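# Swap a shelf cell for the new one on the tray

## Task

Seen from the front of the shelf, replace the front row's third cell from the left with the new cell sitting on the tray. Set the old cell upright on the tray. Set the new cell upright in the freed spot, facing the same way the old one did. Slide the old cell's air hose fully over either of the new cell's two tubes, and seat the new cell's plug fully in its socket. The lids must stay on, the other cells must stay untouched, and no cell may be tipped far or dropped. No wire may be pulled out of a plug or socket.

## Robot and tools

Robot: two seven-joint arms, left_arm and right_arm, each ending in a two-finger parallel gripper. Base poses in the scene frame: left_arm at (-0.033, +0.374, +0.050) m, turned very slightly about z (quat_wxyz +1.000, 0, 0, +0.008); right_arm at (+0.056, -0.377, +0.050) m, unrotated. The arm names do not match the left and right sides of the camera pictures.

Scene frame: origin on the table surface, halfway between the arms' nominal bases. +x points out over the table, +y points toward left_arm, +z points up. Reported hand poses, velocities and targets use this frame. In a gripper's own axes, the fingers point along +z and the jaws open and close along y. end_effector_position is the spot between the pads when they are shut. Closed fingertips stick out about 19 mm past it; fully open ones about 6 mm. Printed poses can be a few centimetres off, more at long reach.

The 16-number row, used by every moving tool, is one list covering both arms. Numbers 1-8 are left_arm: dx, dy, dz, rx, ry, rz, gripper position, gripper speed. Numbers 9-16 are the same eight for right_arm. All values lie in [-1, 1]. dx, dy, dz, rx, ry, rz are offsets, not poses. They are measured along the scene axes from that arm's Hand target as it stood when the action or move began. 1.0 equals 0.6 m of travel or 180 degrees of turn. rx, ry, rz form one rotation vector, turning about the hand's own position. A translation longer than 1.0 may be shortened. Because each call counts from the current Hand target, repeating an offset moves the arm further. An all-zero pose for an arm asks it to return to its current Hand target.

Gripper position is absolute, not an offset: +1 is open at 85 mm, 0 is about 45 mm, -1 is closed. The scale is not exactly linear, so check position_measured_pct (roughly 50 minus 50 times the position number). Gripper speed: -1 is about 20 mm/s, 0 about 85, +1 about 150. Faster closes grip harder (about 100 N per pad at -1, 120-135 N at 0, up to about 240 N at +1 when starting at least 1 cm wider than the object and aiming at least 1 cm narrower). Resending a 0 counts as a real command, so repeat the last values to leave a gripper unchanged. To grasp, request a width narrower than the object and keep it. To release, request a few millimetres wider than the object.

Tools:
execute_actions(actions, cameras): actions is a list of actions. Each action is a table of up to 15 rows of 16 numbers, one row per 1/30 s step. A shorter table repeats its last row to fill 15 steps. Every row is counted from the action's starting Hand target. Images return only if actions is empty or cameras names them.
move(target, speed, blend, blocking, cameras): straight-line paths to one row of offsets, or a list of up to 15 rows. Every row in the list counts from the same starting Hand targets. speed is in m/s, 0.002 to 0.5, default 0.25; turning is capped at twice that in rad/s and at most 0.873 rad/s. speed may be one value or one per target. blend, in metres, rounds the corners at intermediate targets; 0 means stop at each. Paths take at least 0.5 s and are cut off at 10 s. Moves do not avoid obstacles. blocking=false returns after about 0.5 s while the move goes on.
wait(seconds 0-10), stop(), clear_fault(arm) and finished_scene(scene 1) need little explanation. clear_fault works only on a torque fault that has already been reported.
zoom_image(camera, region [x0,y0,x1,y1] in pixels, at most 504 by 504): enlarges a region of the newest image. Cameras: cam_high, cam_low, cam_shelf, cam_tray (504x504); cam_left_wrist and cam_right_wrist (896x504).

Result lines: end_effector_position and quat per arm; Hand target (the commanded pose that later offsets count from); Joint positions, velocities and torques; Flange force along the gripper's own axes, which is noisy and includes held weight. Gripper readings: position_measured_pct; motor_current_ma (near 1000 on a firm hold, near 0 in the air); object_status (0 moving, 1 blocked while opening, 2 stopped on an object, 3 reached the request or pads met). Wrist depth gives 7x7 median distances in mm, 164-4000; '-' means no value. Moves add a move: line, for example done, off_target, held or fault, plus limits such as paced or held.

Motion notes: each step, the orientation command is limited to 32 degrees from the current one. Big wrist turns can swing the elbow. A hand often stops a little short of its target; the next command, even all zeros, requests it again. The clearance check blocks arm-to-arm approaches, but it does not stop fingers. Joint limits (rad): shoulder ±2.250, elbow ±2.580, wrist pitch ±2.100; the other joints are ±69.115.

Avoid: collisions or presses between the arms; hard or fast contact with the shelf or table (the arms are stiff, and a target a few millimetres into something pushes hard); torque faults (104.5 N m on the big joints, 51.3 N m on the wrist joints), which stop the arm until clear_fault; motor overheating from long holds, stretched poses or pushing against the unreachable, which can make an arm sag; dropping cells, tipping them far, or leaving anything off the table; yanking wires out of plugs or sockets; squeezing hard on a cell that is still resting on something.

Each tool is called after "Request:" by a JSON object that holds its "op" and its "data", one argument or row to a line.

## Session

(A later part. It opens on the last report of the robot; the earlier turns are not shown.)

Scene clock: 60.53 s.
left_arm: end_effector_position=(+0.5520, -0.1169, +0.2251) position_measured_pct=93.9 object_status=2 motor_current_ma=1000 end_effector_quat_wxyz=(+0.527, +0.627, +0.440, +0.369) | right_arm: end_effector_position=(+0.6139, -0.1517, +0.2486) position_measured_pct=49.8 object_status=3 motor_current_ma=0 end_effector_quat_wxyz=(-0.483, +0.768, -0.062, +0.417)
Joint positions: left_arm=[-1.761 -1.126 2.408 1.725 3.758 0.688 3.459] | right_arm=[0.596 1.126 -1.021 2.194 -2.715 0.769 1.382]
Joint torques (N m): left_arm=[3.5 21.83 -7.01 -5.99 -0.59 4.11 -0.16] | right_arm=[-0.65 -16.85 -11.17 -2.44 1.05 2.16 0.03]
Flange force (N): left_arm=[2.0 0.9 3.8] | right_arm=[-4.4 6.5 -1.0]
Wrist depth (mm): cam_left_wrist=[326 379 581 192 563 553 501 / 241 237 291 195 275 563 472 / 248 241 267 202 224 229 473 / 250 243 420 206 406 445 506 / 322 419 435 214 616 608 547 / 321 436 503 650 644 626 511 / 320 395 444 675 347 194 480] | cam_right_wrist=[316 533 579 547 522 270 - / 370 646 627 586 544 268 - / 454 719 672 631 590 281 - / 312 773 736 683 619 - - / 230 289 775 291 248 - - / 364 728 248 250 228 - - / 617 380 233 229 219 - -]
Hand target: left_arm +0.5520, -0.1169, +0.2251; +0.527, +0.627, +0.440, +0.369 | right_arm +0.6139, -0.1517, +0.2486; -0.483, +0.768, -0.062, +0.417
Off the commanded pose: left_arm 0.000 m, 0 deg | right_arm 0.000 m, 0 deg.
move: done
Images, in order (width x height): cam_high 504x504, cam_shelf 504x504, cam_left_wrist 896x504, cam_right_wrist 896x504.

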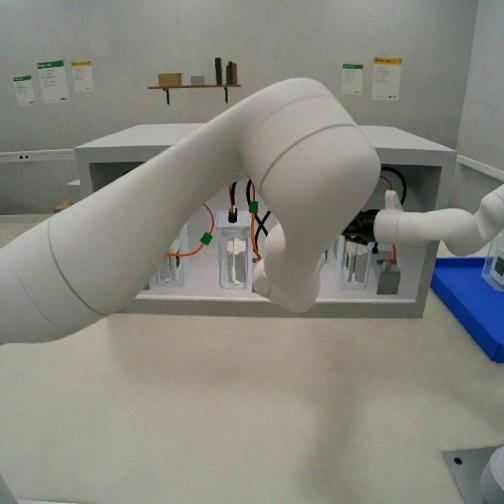

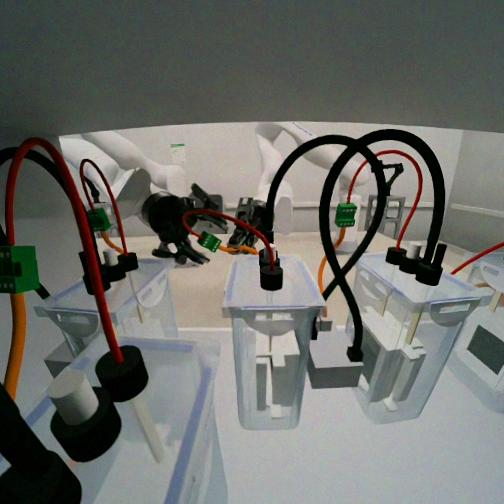

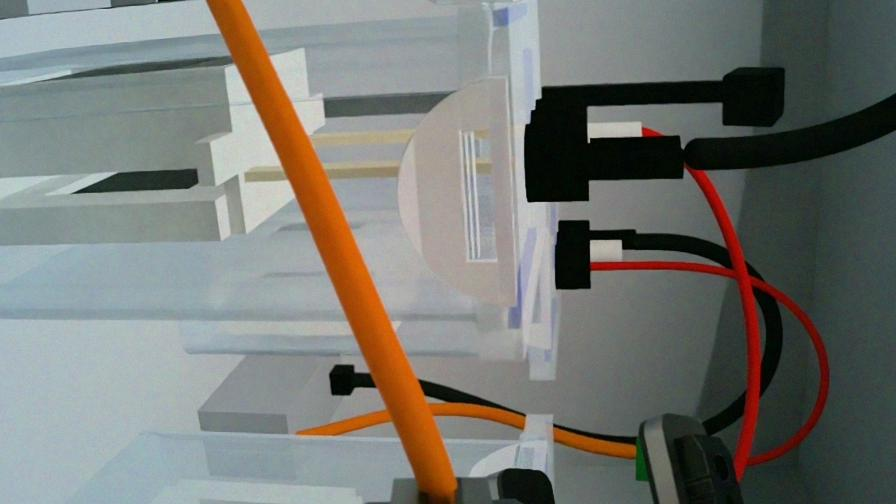

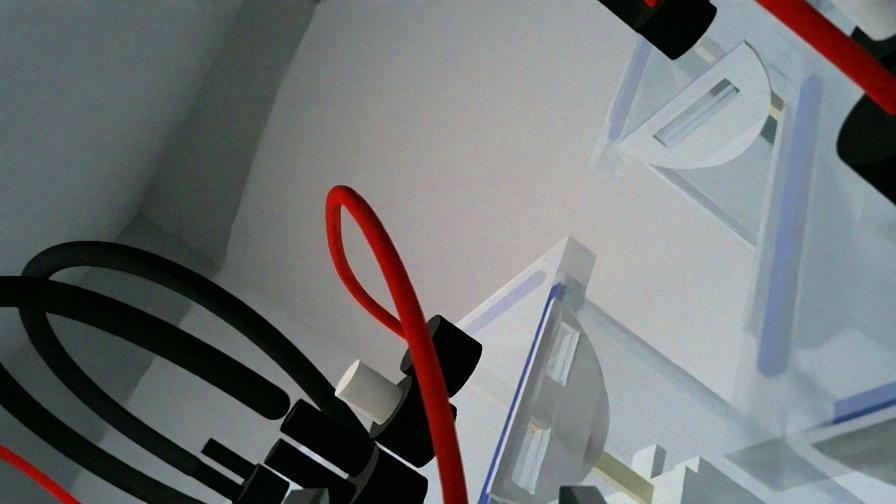

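Request:
{"op": "execute_actions", "data": {
  "actions": [],
  "cameras": ["cam_low","cam_high"]
}}

Request:
{"op": "zoom_image", "data": {
  "camera": "cam_low",
  "region": [300, 170, 400, 270]
}}

Request:
{"op": "zoom_image", "data": {
  "camera": "cam_high",
  "region": [290, 180, 410, 280]
}}

Scene clock: 62.70 s.
left_arm: end_effector_position=(+0.5520, -0.1169, +0.2251) position_measured_pct=93.9 object_status=2 motor_current_ma=1000 end_effector_quat_wxyz=(+0.527, +0.627, +0.440, +0.369) | right_arm: end_effector_position=(+0.6139, -0.1517, +0.2486) position_measured_pct=49.8 object_status=3 motor_current_ma=0 end_effector_quat_wxyz=(-0.483, +0.768, -0.062, +0.417)
Joint positions: left_arm=[-1.761 -1.126 2.408 1.725 3.758 0.688 3.459] | right_arm=[0.596 1.126 -1.021 2.194 -2.715 0.769 1.382]
Joint velocities: within noise
Joint torques (N m): left_arm=[3.52 21.81 -7.03 -5.99 -0.57 4.13 -0.17] | right_arm=[-0.71 -16.89 -11.19 -2.42 1.09 2.18 0.06]
Flange force (N): left_arm=[2.1 0.9 3.8] | right_arm=[-4.2 6.6 -1.0]
Wrist depth (mm): cam_left_wrist=[326 378 584 192 561 549 500 / 242 237 291 195 275 564 472 / 248 241 267 202 224 229 471 / 250 243 420 206 406 447 508 / 322 419 434 214 615 607 547 / 322 436 504 656 641 622 510 / 321 394 444 677 347 193 480] | cam_right_wrist=[315 530 578 545 523 271 - / 369 641 626 586 547 268 - / 454 721 677 628 590 280 - / 312 776 731 682 621 - - / 230 289 774 292 248 - - / 364 726 248 250 229 - - / 618 379 233 230 219 - -]
Hand target: left_arm +0.5520, -0.1169, +0.2251; +0.527, +0.627, +0.440, +0.369 | right_arm +0.6139, -0.1517, +0.2486; -0.483, +0.768, -0.062, +0.417
Tool commands: left_gripper/position=-0.95 left_gripper/speed=-0.8 right_gripper/position=+0.0 right_gripper/speed=+0.5
Off the commanded pose: left_arm 0.000 m, 0 deg | right_arm 0.000 m, 0 deg.
Images, in order (width x height): cam_high 504x504, cam_low 504x504.

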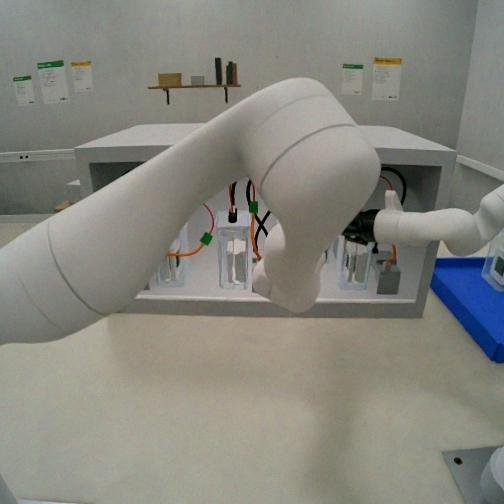

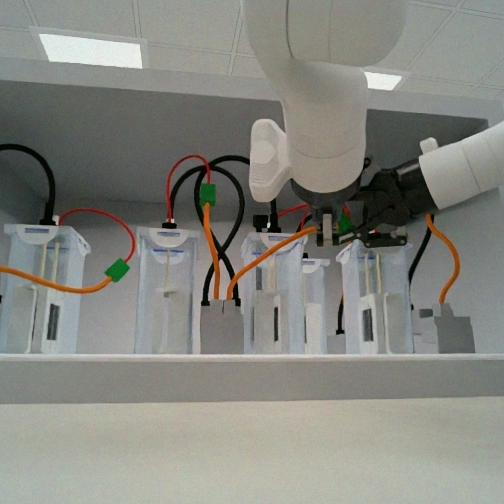

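Scaled by 5.040 from the camera's 504x504 image, which has a finer 720x720 frame.

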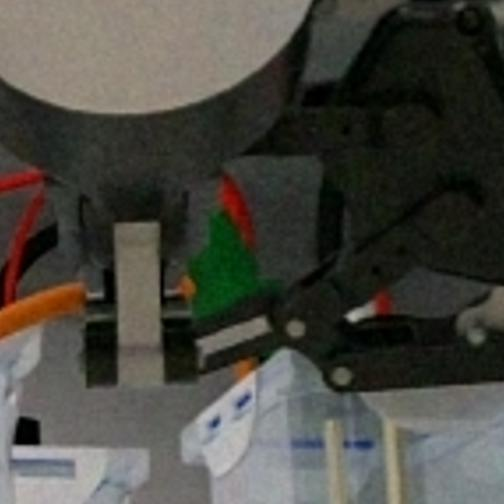

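Scaled by 4.200 from the camera's 504x504 image, which has a finer 720x720 frame.

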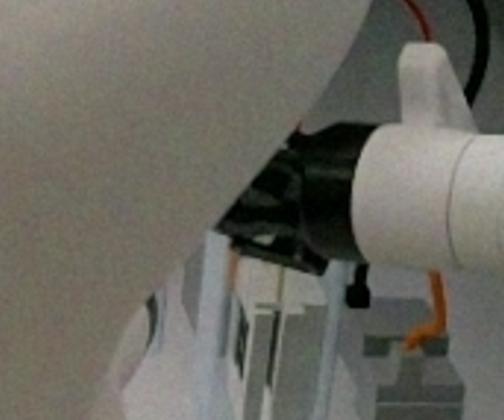

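Request:
{"op": "move", "data": {
  "target": [0,0,0,0,0,0,-0.95,-0.8, 0,0,0,0,0,0,-0.8,-1],
  "cameras": ["cam_left_wrist","cam_right_wrist","cam_shelf"]
}}

Request:
{"op": "wait", "data": {
  "seconds": 1
}}

Request:
{"op": "zoom_image", "data": {
  "camera": "cam_shelf",
  "region": [170, 180, 240, 280]
}}

Scene clock: 66.27 s.
left_arm: end_effector_position=(+0.5520, -0.1169, +0.2251) position_measured_pct=93.9 object_status=2 motor_current_ma=1000 end_effector_quat_wxyz=(+0.527, +0.627, +0.440, +0.369) | right_arm: end_effector_position=(+0.6139, -0.1517, +0.2486) position_measured_pct=78.4 object_status=0 motor_current_ma=1000 end_effector_quat_wxyz=(-0.483, +0.768, -0.062, +0.417)
Joint positions: left_arm=[-1.761 -1.126 2.408 1.725 3.758 0.688 3.459] | right_arm=[0.596 1.126 -1.021 2.194 -2.715 0.769 1.382]
Joint torques (N m): left_arm=[3.67 21.86 -7.03 -6.36 -0.66 4.22 -0.16] | right_arm=[-1.29 -16.81 -11.44 -2.07 1.19 1.98 0]
Flange force (N): left_arm=[2.5 0.8 3.1] | right_arm=[-3.6 7.2 -1.5]
Wrist depth (mm): cam_left_wrist=[326 379 581 192 557 552 500 / 241 237 291 195 274 560 472 / 248 241 266 202 223 229 471 / 250 244 420 206 406 445 508 / 322 418 434 214 614 608 509 / 321 434 502 655 642 628 510 / 321 394 443 672 216 245 512] | cam_right_wrist=[315 530 581 548 522 270 - / 369 645 624 588 545 268 - / 453 714 670 627 593 280 - / 446 775 734 680 621 - - / 230 287 778 291 247 - - / 365 729 246 250 228 - - / 617 378 228 230 219 - -]
Hand target: left_arm +0.5520, -0.1169, +0.2251; +0.527, +0.627, +0.440, +0.369 | right_arm +0.6139, -0.1517, +0.2486; -0.483, +0.768, -0.062, +0.417
Off the commanded pose: left_arm 0.000 m, 0 deg | right_arm 0.000 m, 0 deg.
move: done
Images, in order (width x height): cam_shelf 504x504, cam_left_wrist 896x504, cam_right_wrist 896x504.

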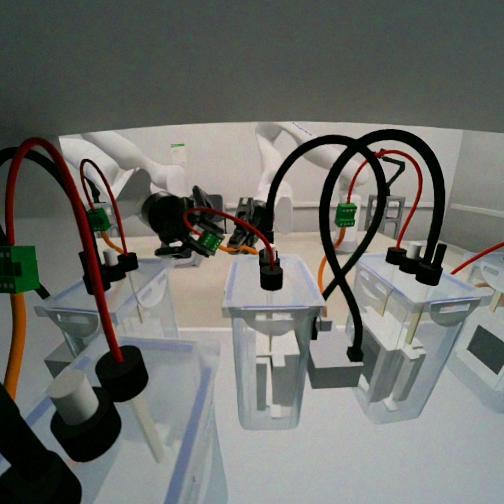

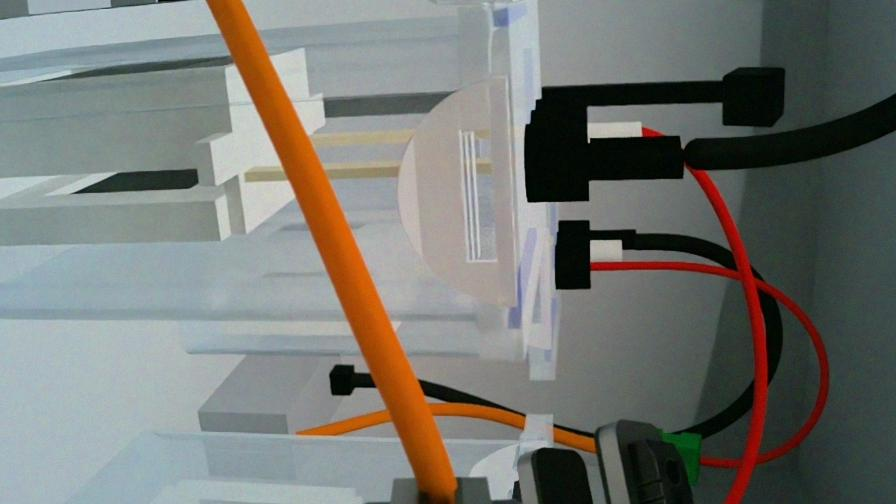

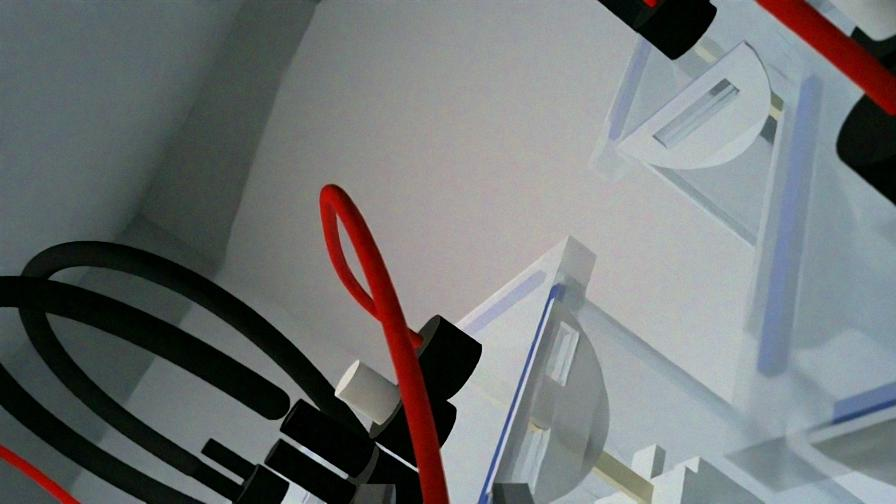

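Scene clock: 67.27 s.
left_arm: end_effector_position=(+0.5520, -0.1169, +0.2251) position_measured_pct=93.9 object_status=2 motor_current_ma=1000 end_effector_quat_wxyz=(+0.527, +0.627, +0.440, +0.369) | right_arm: end_effector_position=(+0.6139, -0.1517, +0.2486) position_measured_pct=78.4 object_status=2 motor_current_ma=1000 end_effector_quat_wxyz=(-0.483, +0.768, -0.062, +0.417)
Joint positions: left_arm=[-1.761 -1.126 2.408 1.725 3.758 0.688 3.459] | right_arm=[0.596 1.126 -1.021 2.194 -2.715 0.769 1.382]
Joint torques (N m): left_arm=[3.67 21.9 -7.07 -6.38 -0.69 4.22 -0.19] | right_arm=[-1.29 -16.78 -11.42 -2.05 1.18 1.99 0.02]
Flange force (N): left_arm=[2.5 0.7 3.0] | right_arm=[-3.4 7.2 -1.5]
Wrist depth (mm): cam_left_wrist=[326 379 581 193 563 552 502 / 242 237 290 195 275 562 474 / 247 241 267 202 224 229 471 / 249 244 421 206 406 447 506 / 323 419 433 214 612 613 509 / 321 434 503 658 647 624 512 / 320 393 444 675 217 245 513] | cam_right_wrist=[315 532 577 549 522 271 - / 369 646 624 585 545 268 - / 454 712 672 631 591 281 - / 445 775 729 686 623 - - / 230 288 786 291 247 - - / 365 725 246 250 229 - - / 621 378 228 230 219 - -]
Hand target: left_arm +0.5520, -0.1169, +0.2251; +0.527, +0.627, +0.440, +0.369 | right_arm +0.6139, -0.1517, +0.2486; -0.483, +0.768, -0.062, +0.417
Tool commands: left_gripper/position=-0.95 left_gripper/speed=-0.8 right_gripper/position=-0.8 right_gripper/speed=-1.0
Off the commanded pose: left_arm 0.000 m, 0 deg | right_arm 0.000 m, 0 deg.
wait: 1.00 s; at rest by 0.17 s

Scaled by 5.040 from the camera's 504x504 image, which has a finer 720x720 frame.
This view is cut from an older image: the scene may have changed since it was taken.

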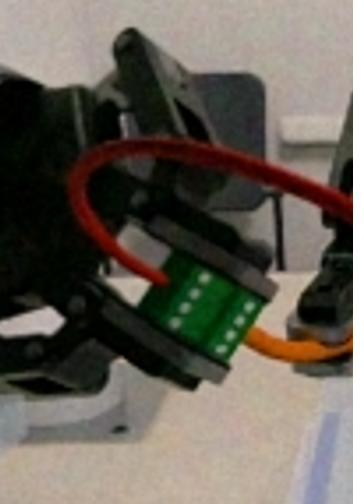

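Request:
{"op": "move", "data": {
  "target": [
    [0,0,0,0,0,0,0.0,0,0,0,0,0,0,0,-0.8,-1],
    [-0.1233,0.045,0.0233,0,0,0,0.0,0,0,0,0,0,0,0,-0.8,-1]
  ],
  "speed": 0.1,
  "cameras": ["cam_left_wrist","cam_low","cam_right_wrist","cam_shelf"]
}}

Request:
{"op": "zoom_image", "data": {
  "camera": "cam_shelf",
  "region": [150, 170, 290, 290]
}}

Request:
{"op": "zoom_image", "data": {
  "camera": "cam_low",
  "region": [280, 150, 400, 270]
}}

Scene clock: 72.20 s.
left_arm: end_effector_position=(+0.4781, -0.0899, +0.2390) position_measured_pct=49.8 object_status=3 motor_current_ma=0 end_effector_quat_wxyz=(+0.527, +0.627, +0.440, +0.369) | right_arm: end_effector_position=(+0.6139, -0.1517, +0.2485) position_measured_pct=78.4 object_status=2 motor_current_ma=1000 end_effector_quat_wxyz=(-0.483, +0.768, -0.062, +0.417)
Joint positions: left_arm=[-1.622 -1.042 2.407 1.959 3.797 0.792 3.475] | right_arm=[0.596 1.126 -1.021 2.194 -2.715 0.769 1.382]
Joint torques (N m): left_arm=[0.02 17.3 -7.15 -2.38 0.19 2.85 -0.14] | right_arm=[-0.81 -17 -11.38 -2.33 1.14 2.19 0.04]
Flange force (N): left_arm=[-3.1 3.6 1.9] | right_arm=[-4.2 7.1 -0.9]
Wrist depth (mm): cam_left_wrist=[278 277 312 646 637 613 456 / 326 340 362 274 645 569 382 / 330 325 318 282 308 643 459 / 336 433 499 286 529 666 463 / 350 486 548 523 700 684 497 / 349 483 528 733 713 705 467 / 348 427 435 273 269 666 469] | cam_right_wrist=[315 532 582 546 524 271 - / 370 647 624 586 545 269 - / 454 720 670 630 590 280 - / 313 777 731 679 624 - - / 230 288 777 291 248 - - / 364 725 246 250 228 - - / 620 380 228 230 219 - -]
Hand target: left_arm +0.4781, -0.0899, +0.2390; +0.527, +0.627, +0.440, +0.369 | right_arm +0.6139, -0.1517, +0.2486; -0.483, +0.768, -0.062, +0.417
Off the commanded pose: left_arm 0.000 m, 0 deg | right_arm 0.000 m, 0 deg.
move: done
Images, in order (width x height): cam_low 504x504, cam_shelf 504x504, cam_left_wrist 896x504, cam_right_wrist 896x504.

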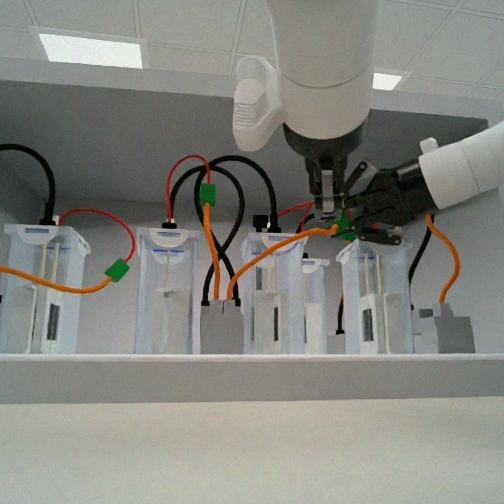

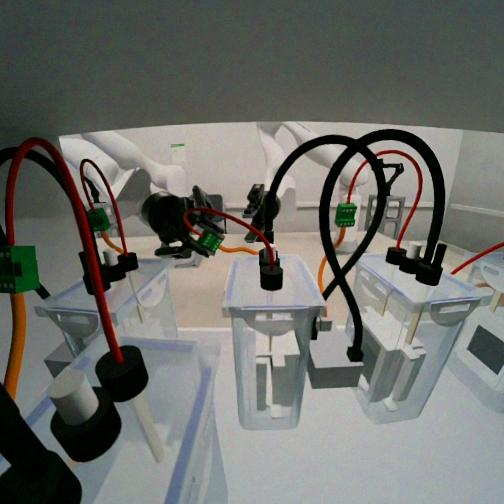

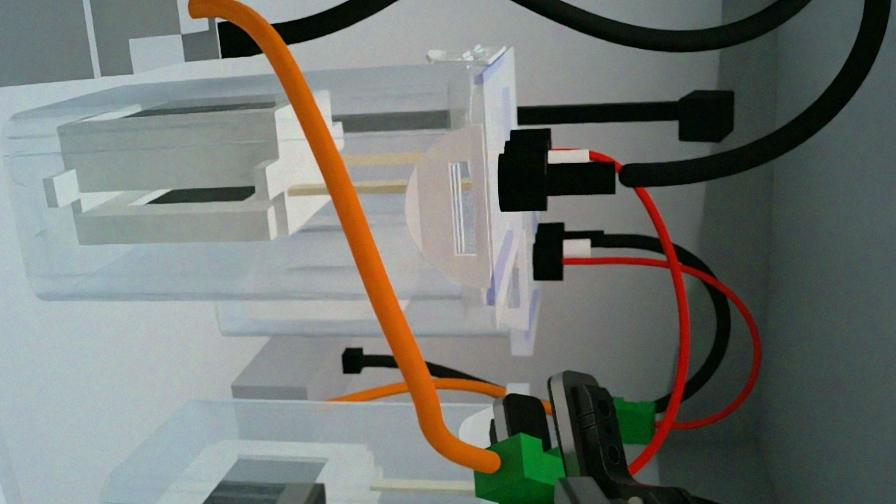

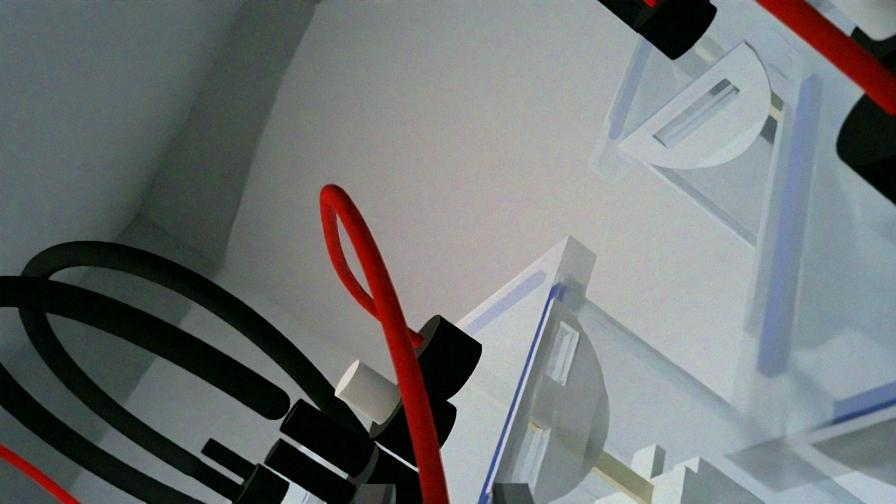

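Scaled by 3.600 from the camera's 504x504 image, which has a finer 720x720 frame.

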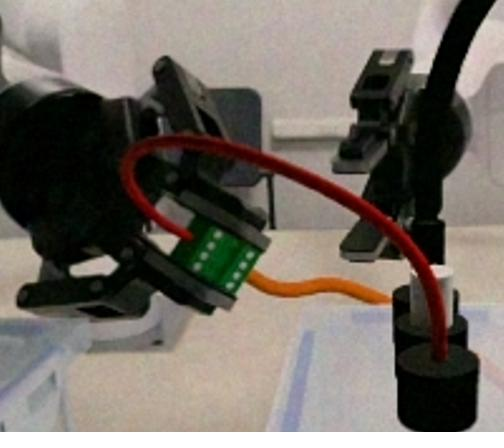

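Scaled by 4.200 from the camera's 504x504 image, which has a finer 720x720 frame.

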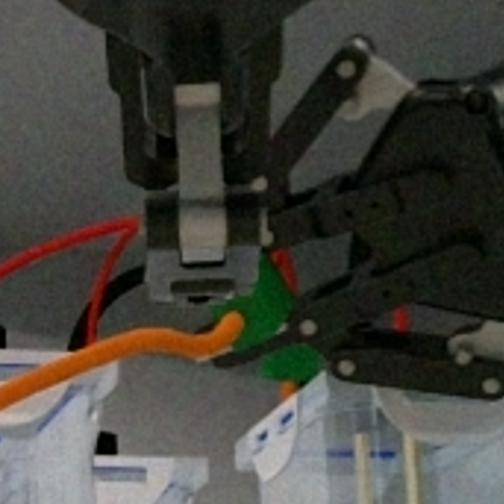

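Request:
{"op": "zoom_image", "data": {
  "camera": "cam_left_wrist",
  "region": [440, 350, 700, 504]
}}

Scaled by 1.938 from the camera's 896x504 image, which has a finer 1280x720 frame.

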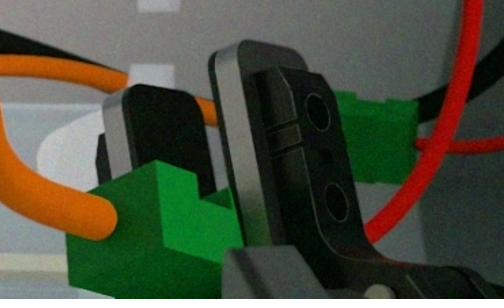

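Request:
{"op": "move", "data": {
  "target": [0.0433,0.0595,0.0235,0.3644,-0.2487,-0.2002,0.0,0,0,0,0,0,0,0,-0.8,-1],
  "speed": 0.15,
  "cameras": ["cam_left_wrist","cam_low","cam_right_wrist","cam_high"]
}}

Request:
{"op": "zoom_image", "data": {
  "camera": "cam_left_wrist",
  "region": [330, 350, 590, 504]
}}

Scene clock: 79.83 s.
left_arm: end_effector_position=(+0.5040, -0.0542, +0.2531) position_measured_pct=49.8 object_status=3 motor_current_ma=0 end_effector_quat_wxyz=(+0.317, +0.722, -0.238, +0.567) | right_arm: end_effector_position=(+0.6139, -0.1517, +0.2485) position_measured_pct=78.4 object_status=2 motor_current_ma=1000 end_effector_quat_wxyz=(-0.483, +0.768, -0.062, +0.417)
Joint positions: left_arm=[-1.805 -1.354 1.869 2.096 2.952 1.507 2.974] | right_arm=[0.596 1.126 -1.021 2.194 -2.715 0.769 1.382]
Joint torques (N m): left_arm=[0.08 16.87 -8.85 0.03 2.29 1.08 -0.08] | right_arm=[-0.81 -16.99 -11.37 -2.35 1.14 2.2 0.02]
Flange force (N): left_arm=[2.5 0.0 4.5] | right_arm=[-4.2 7.1 -0.9]
Wrist depth (mm): cam_left_wrist=[549 611 690 626 520 470 412 / 561 614 690 625 520 471 415 / 561 620 564 595 520 461 305 / 300 440 680 406 252 267 273 / 273 299 512 274 270 267 257 / 235 260 296 292 293 280 265 / 236 252 451 419 496 454 837] | cam_right_wrist=[315 536 578 548 525 271 - / 369 644 626 585 545 268 - / 454 717 673 633 590 280 - / 312 784 734 681 621 - - / 230 288 782 291 247 - - / 365 728 246 250 228 - - / 619 380 228 230 219 - -]
Hand target: left_arm +0.5041, -0.0542, +0.2531; +0.317, +0.722, -0.238, +0.567 | right_arm +0.6139, -0.1517, +0.2485; -0.483, +0.768, -0.062, +0.417
Off the commanded pose: left_arm 0.000 m, 0 deg | right_arm 0.000 m, 0 deg.
move: done
Images, in order (width x height): cam_high 504x504, cam_low 504x504, cam_left_wrist 896x504, cam_right_wrist 896x504.

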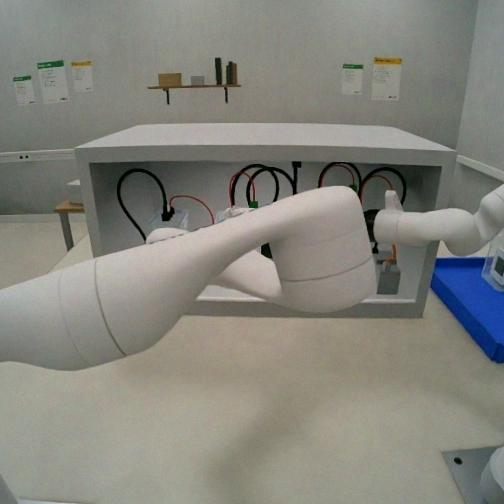

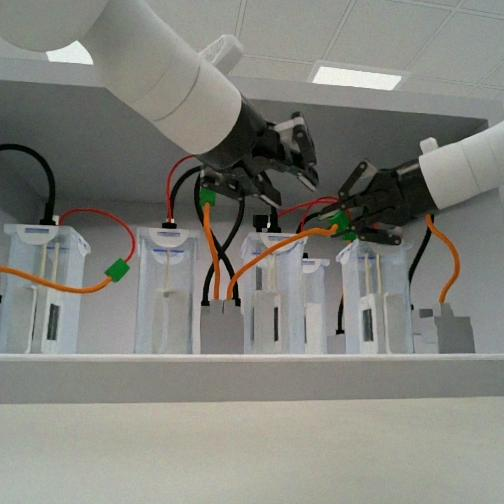

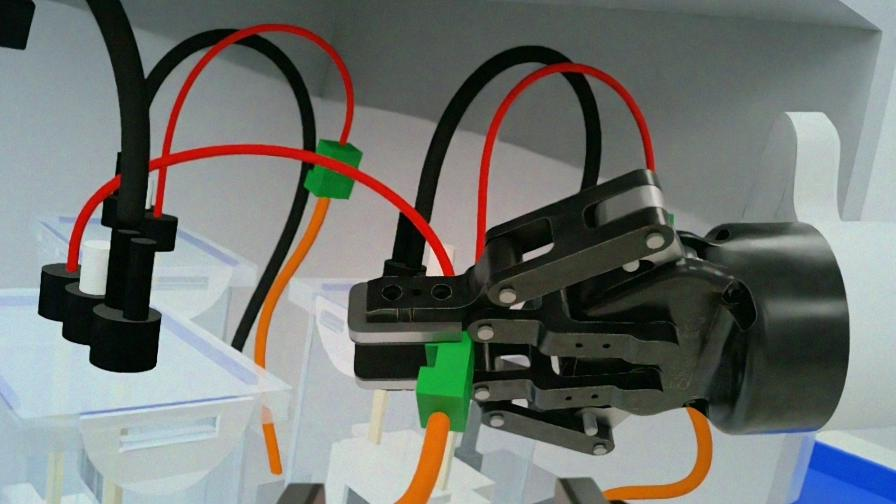

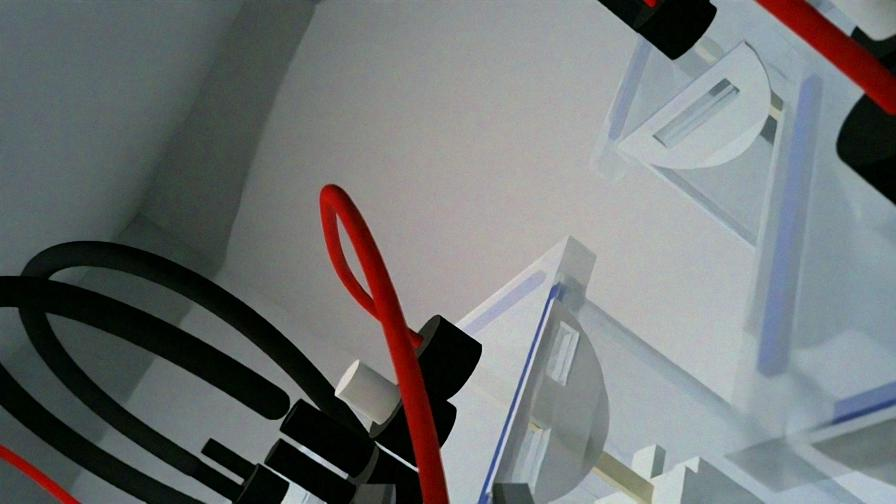

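Scaled by 1.938 from the camera's 896x504 image, which has a finer 1280x720 frame.

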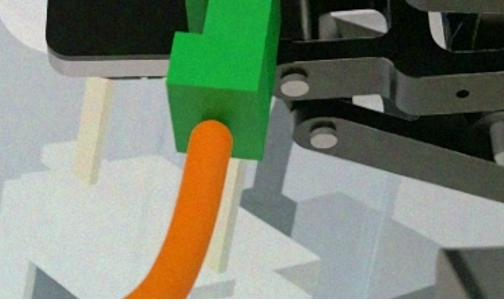

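Request:
{"op": "move", "data": {
  "target": [0.1337,-0.1454,-0.0314,0,0,0,0.0,0,0,0,0,0,0,0,-0.8,-1],
  "speed": 0.08,
  "cameras": ["cam_left_wrist","cam_low","cam_right_wrist","cam_shelf"]
}}

Request:
{"op": "zoom_image", "data": {
  "camera": "cam_shelf",
  "region": [150, 170, 290, 290]
}}

Request:
{"op": "zoom_image", "data": {
  "camera": "cam_low",
  "region": [270, 150, 390, 270]
}}

Scene clock: 82.93 s.
left_arm: end_effector_position=(+0.5843, -0.1415, +0.2343) position_measured_pct=49.8 object_status=3 motor_current_ma=0 end_effector_quat_wxyz=(+0.317, +0.722, -0.238, +0.567) | right_arm: end_effector_position=(+0.6139, -0.1517, +0.2485) position_measured_pct=78.4 object_status=2 motor_current_ma=1000 end_effector_quat_wxyz=(-0.483, +0.768, -0.062, +0.417)
Joint positions: left_arm=[-1.859 -1.414 1.902 1.684 2.987 1.168 3.025] | right_arm=[0.596 1.126 -1.021 2.194 -2.715 0.769 1.382]
Joint torques (N m): left_arm=[0.07 20.47 -9.83 -0.62 2.12 0.96 -0.07] | right_arm=[-0.82 -16.99 -11.4 -2.34 1.14 2.22 0.03]
Flange force (N): left_arm=[2.6 -0.1 5.0] | right_arm=[-4.2 7.1 -0.9]
Wrist depth (mm): cam_left_wrist=[462 536 554 485 425 364 339 / 478 539 538 475 425 370 338 / 330 564 553 463 433 - 351 / 310 438 581 299 - - - / 295 396 307 - - - - / 184 566 - - - - - / - - 174 - 173 169 169] | cam_right_wrist=[316 533 580 546 523 270 - / 370 640 626 584 547 268 - / 453 717 675 627 590 281 - / 312 776 733 682 621 - - / 230 288 780 291 247 - - / 365 729 246 250 229 - - / 617 380 228 230 219 - -]
Hand target: left_arm +0.5843, -0.1415, +0.2343; +0.317, +0.722, -0.238, +0.567 | right_arm +0.6139, -0.1517, +0.2485; -0.483, +0.768, -0.062, +0.417
Off the commanded pose: left_arm 0.000 m, 0 deg | right_arm 0.000 m, 0 deg.
move: done
Images, in order (width x height): cam_low 504x504, cam_shelf 504x504, cam_left_wrist 896x504, cam_right_wrist 896x504.

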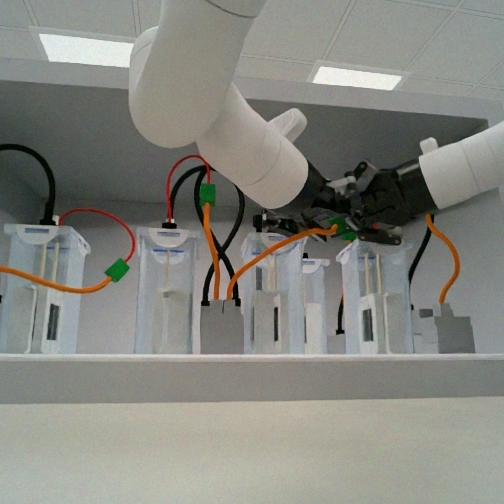

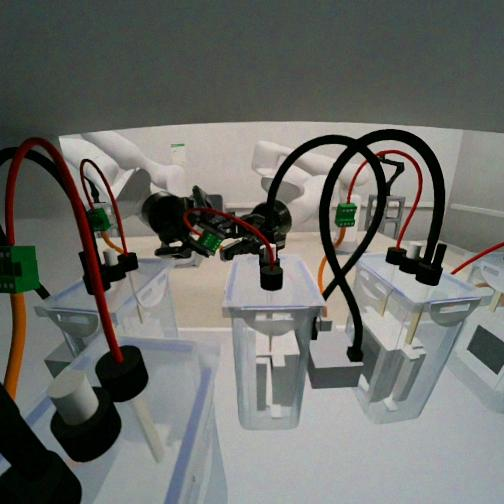

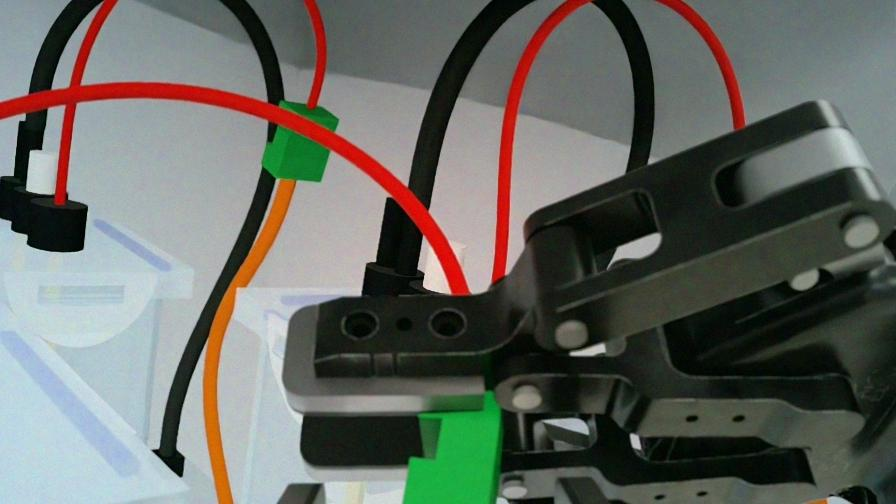

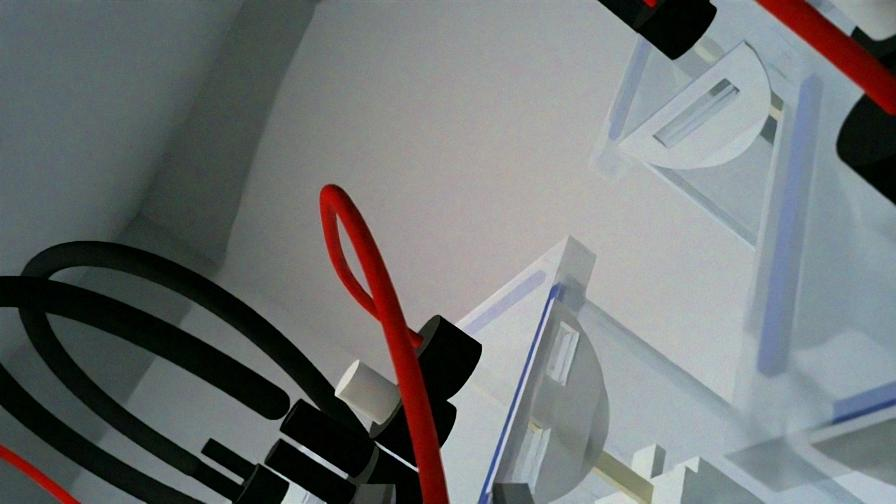

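Scaled by 3.600 from the camera's 504x504 image, which has a finer 720x720 frame.

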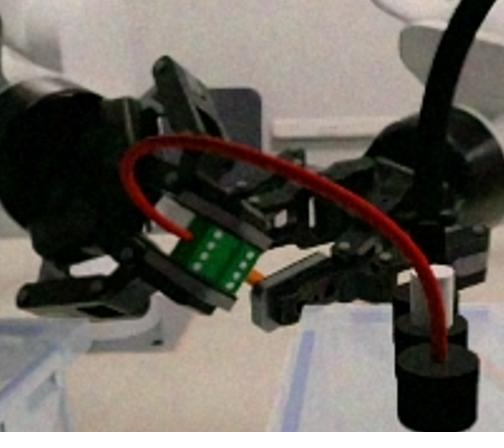

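Scaled by 4.200 from the camera's 504x504 image, which has a finer 720x720 frame.

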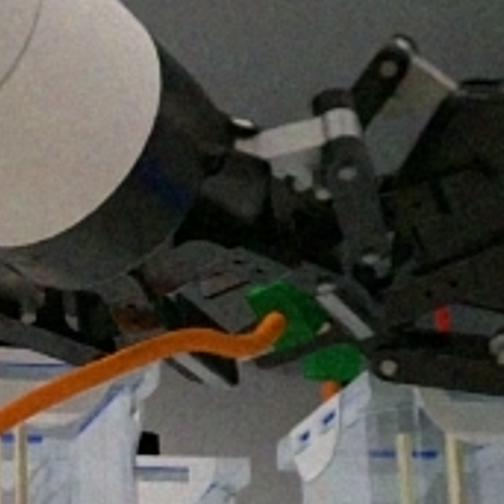

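Request:
{"op": "zoom_image", "data": {
  "camera": "cam_shelf",
  "region": [185, 205, 245, 265]
}}

Request:
{"op": "zoom_image", "data": {
  "camera": "cam_low",
  "region": [310, 200, 370, 250]
}}

Request:
{"op": "zoom_image", "data": {
  "camera": "cam_left_wrist",
  "region": [260, 350, 660, 504]
}}

Scaled by 8.400 from the camera's 504x504 image, which has a finer 720x720 frame.

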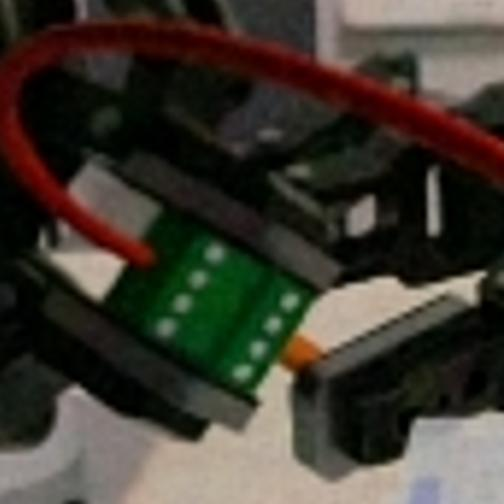

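Scaled by 8.400 from the camera's 504x504 image, which has a finer 720x720 frame.

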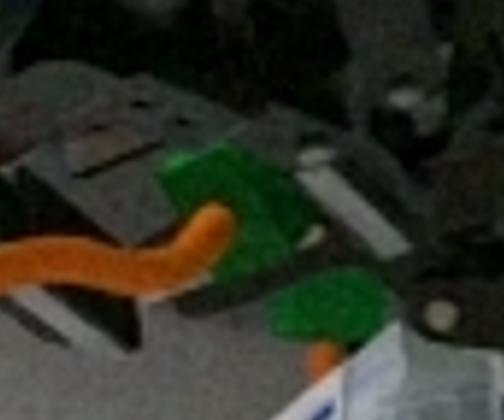

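Scaled by 1.260 from the camera's 896x504 image, which has a finer 1280x720 frame.

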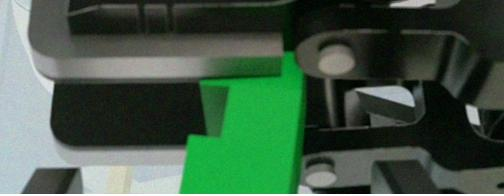

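Request:
{"op": "move", "data": {
  "target": [0,0,0,0,0,0,-0.85,-1,0,0,0,0,0,0,-0.8,-1],
  "cameras": ["cam_left_wrist","cam_low","cam_right_wrist","cam_shelf"]
}}

Request:
{"op": "zoom_image", "data": {
  "camera": "cam_shelf",
  "region": [185, 205, 245, 265]
}}

Request:
{"op": "wait", "data": {
  "seconds": 0.8
}}

Scene clock: 88.90 s.
left_arm: end_effector_position=(+0.5842, -0.1416, +0.2343) position_measured_pct=83.5 object_status=0 motor_current_ma=1000 end_effector_quat_wxyz=(+0.317, +0.722, -0.238, +0.567) | right_arm: end_effector_position=(+0.6139, -0.1517, +0.2486) position_measured_pct=78.4 object_status=2 motor_current_ma=1000 end_effector_quat_wxyz=(-0.483, +0.768, -0.063, +0.417)
Joint positions: left_arm=[-1.859 -1.414 1.902 1.684 2.987 1.168 3.025] | right_arm=[0.596 1.126 -1.021 2.194 -2.715 0.769 1.382]
Joint torques (N m): left_arm=[-10.47 17.52 -11.23 3.73 2.51 -4.21 -0.01] | right_arm=[-1.46 -17.49 -12.45 4.06 2.15 0.91 -0.1]
Flange force (N): left_arm=[3.0 13.2 -3.1] | right_arm=[1.1 13.2 14.0]
Wrist depth (mm): cam_left_wrist=[465 534 548 483 422 369 337 / 495 539 535 473 430 368 338 / 354 562 548 459 431 - 349 / 312 441 597 290 - - - / 297 431 305 - - - - / 181 432 - - - - - / - - 174 - 174 169 169] | cam_right_wrist=[315 530 579 545 522 273 - / 369 641 621 583 542 267 - / 454 713 670 633 590 278 - / 456 771 729 681 623 - - / 229 288 783 291 247 - - / 367 727 247 251 229 - - / 624 379 228 231 219 - -]
Hand target: left_arm +0.5843, -0.1415, +0.2343; +0.317, +0.722, -0.238, +0.567 | right_arm +0.6139, -0.1517, +0.2485; -0.483, +0.768, -0.062, +0.417
Off the commanded pose: left_arm 0.000 m, 0 deg | right_arm 0.000 m, 0 deg.
move: done
Images, in order (width x height): cam_low 504x504, cam_shelf 504x504, cam_left_wrist 896x504, cam_right_wrist 896x504.

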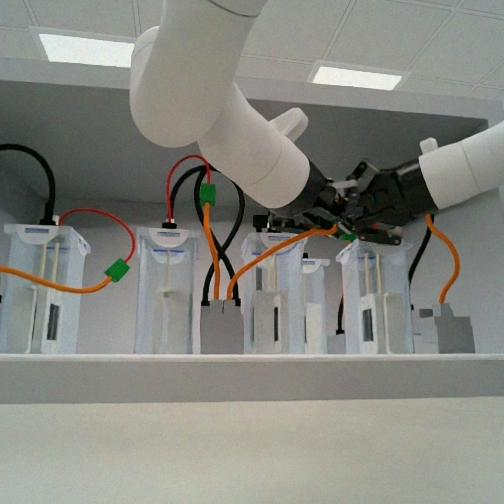

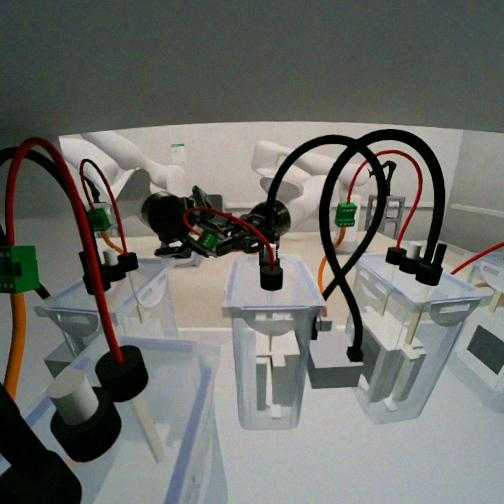

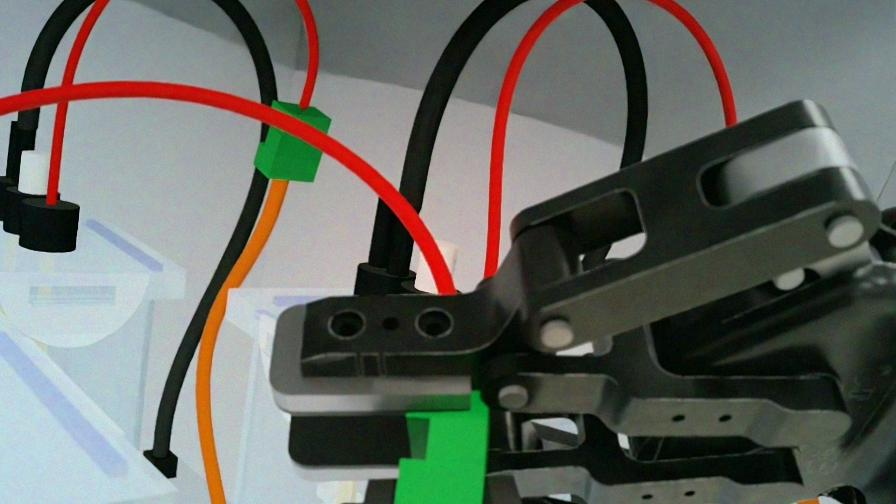

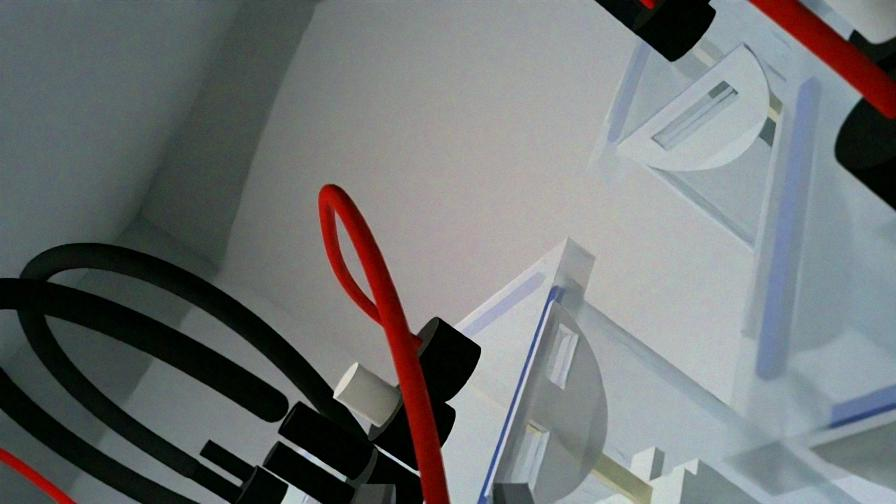

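Scaled by 8.400 from the camera's 504x504 image, which has a finer 720x720 frame.

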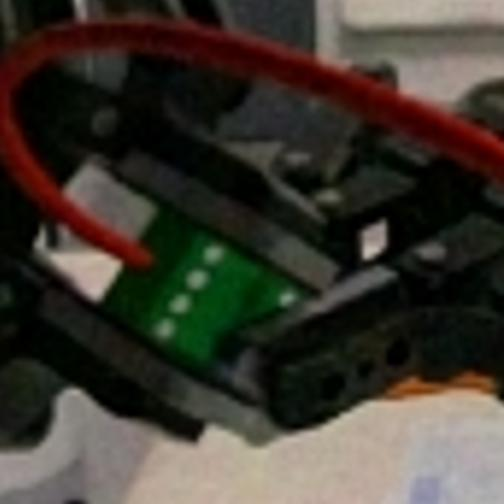

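Scene clock: 89.70 s.
left_arm: end_effector_position=(+0.5843, -0.1415, +0.2343) position_measured_pct=83.5 object_status=2 motor_current_ma=1000 end_effector_quat_wxyz=(+0.317, +0.722, -0.238, +0.567) | right_arm: end_effector_position=(+0.6139, -0.1517, +0.2485) position_measured_pct=78.4 object_status=2 motor_current_ma=1000 end_effector_quat_wxyz=(-0.483, +0.768, -0.062, +0.417)
Joint positions: left_arm=[-1.859 -1.414 1.902 1.684 2.987 1.168 3.025] | right_arm=[0.596 1.126 -1.021 2.194 -2.715 0.769 1.382]
Joint torques (N m): left_arm=[-10.52 17.57 -11.27 3.82 2.48 -4.22 -0.01] | right_arm=[-1.53 -17.47 -12.48 4.08 2.11 0.95 -0.08]
Flange force (N): left_arm=[2.8 13.2 -2.8] | right_arm=[1.5 13.5 13.9]
Wrist depth (mm): cam_left_wrist=[465 533 546 483 422 368 337 / 492 540 533 472 433 368 338 / 354 563 548 459 430 - 349 / 312 442 596 290 - - - / 297 434 306 - - - - / 181 433 - - - - - / - - 174 - 173 169 169] | cam_right_wrist=[315 533 579 546 522 273 - / 367 644 625 586 544 267 - / 453 716 668 628 587 278 - / 455 776 728 681 624 - - / 229 288 777 291 247 - - / 366 726 247 251 229 - - / 626 381 228 230 219 - -]
Hand target: left_arm +0.5843, -0.1415, +0.2343; +0.317, +0.722, -0.238, +0.567 | right_arm +0.6139, -0.1517, +0.2485; -0.483, +0.768, -0.062, +0.417
Tool commands: left_gripper/position=-0.85 left_gripper/speed=-1.0 right_gripper/position=-0.8 right_gripper/speed=-1.0
Off the commanded pose: left_arm 0.000 m, 0 deg | right_arm 0.000 m, 0 deg.
wait: 0.80 s; at rest by 0.17 s


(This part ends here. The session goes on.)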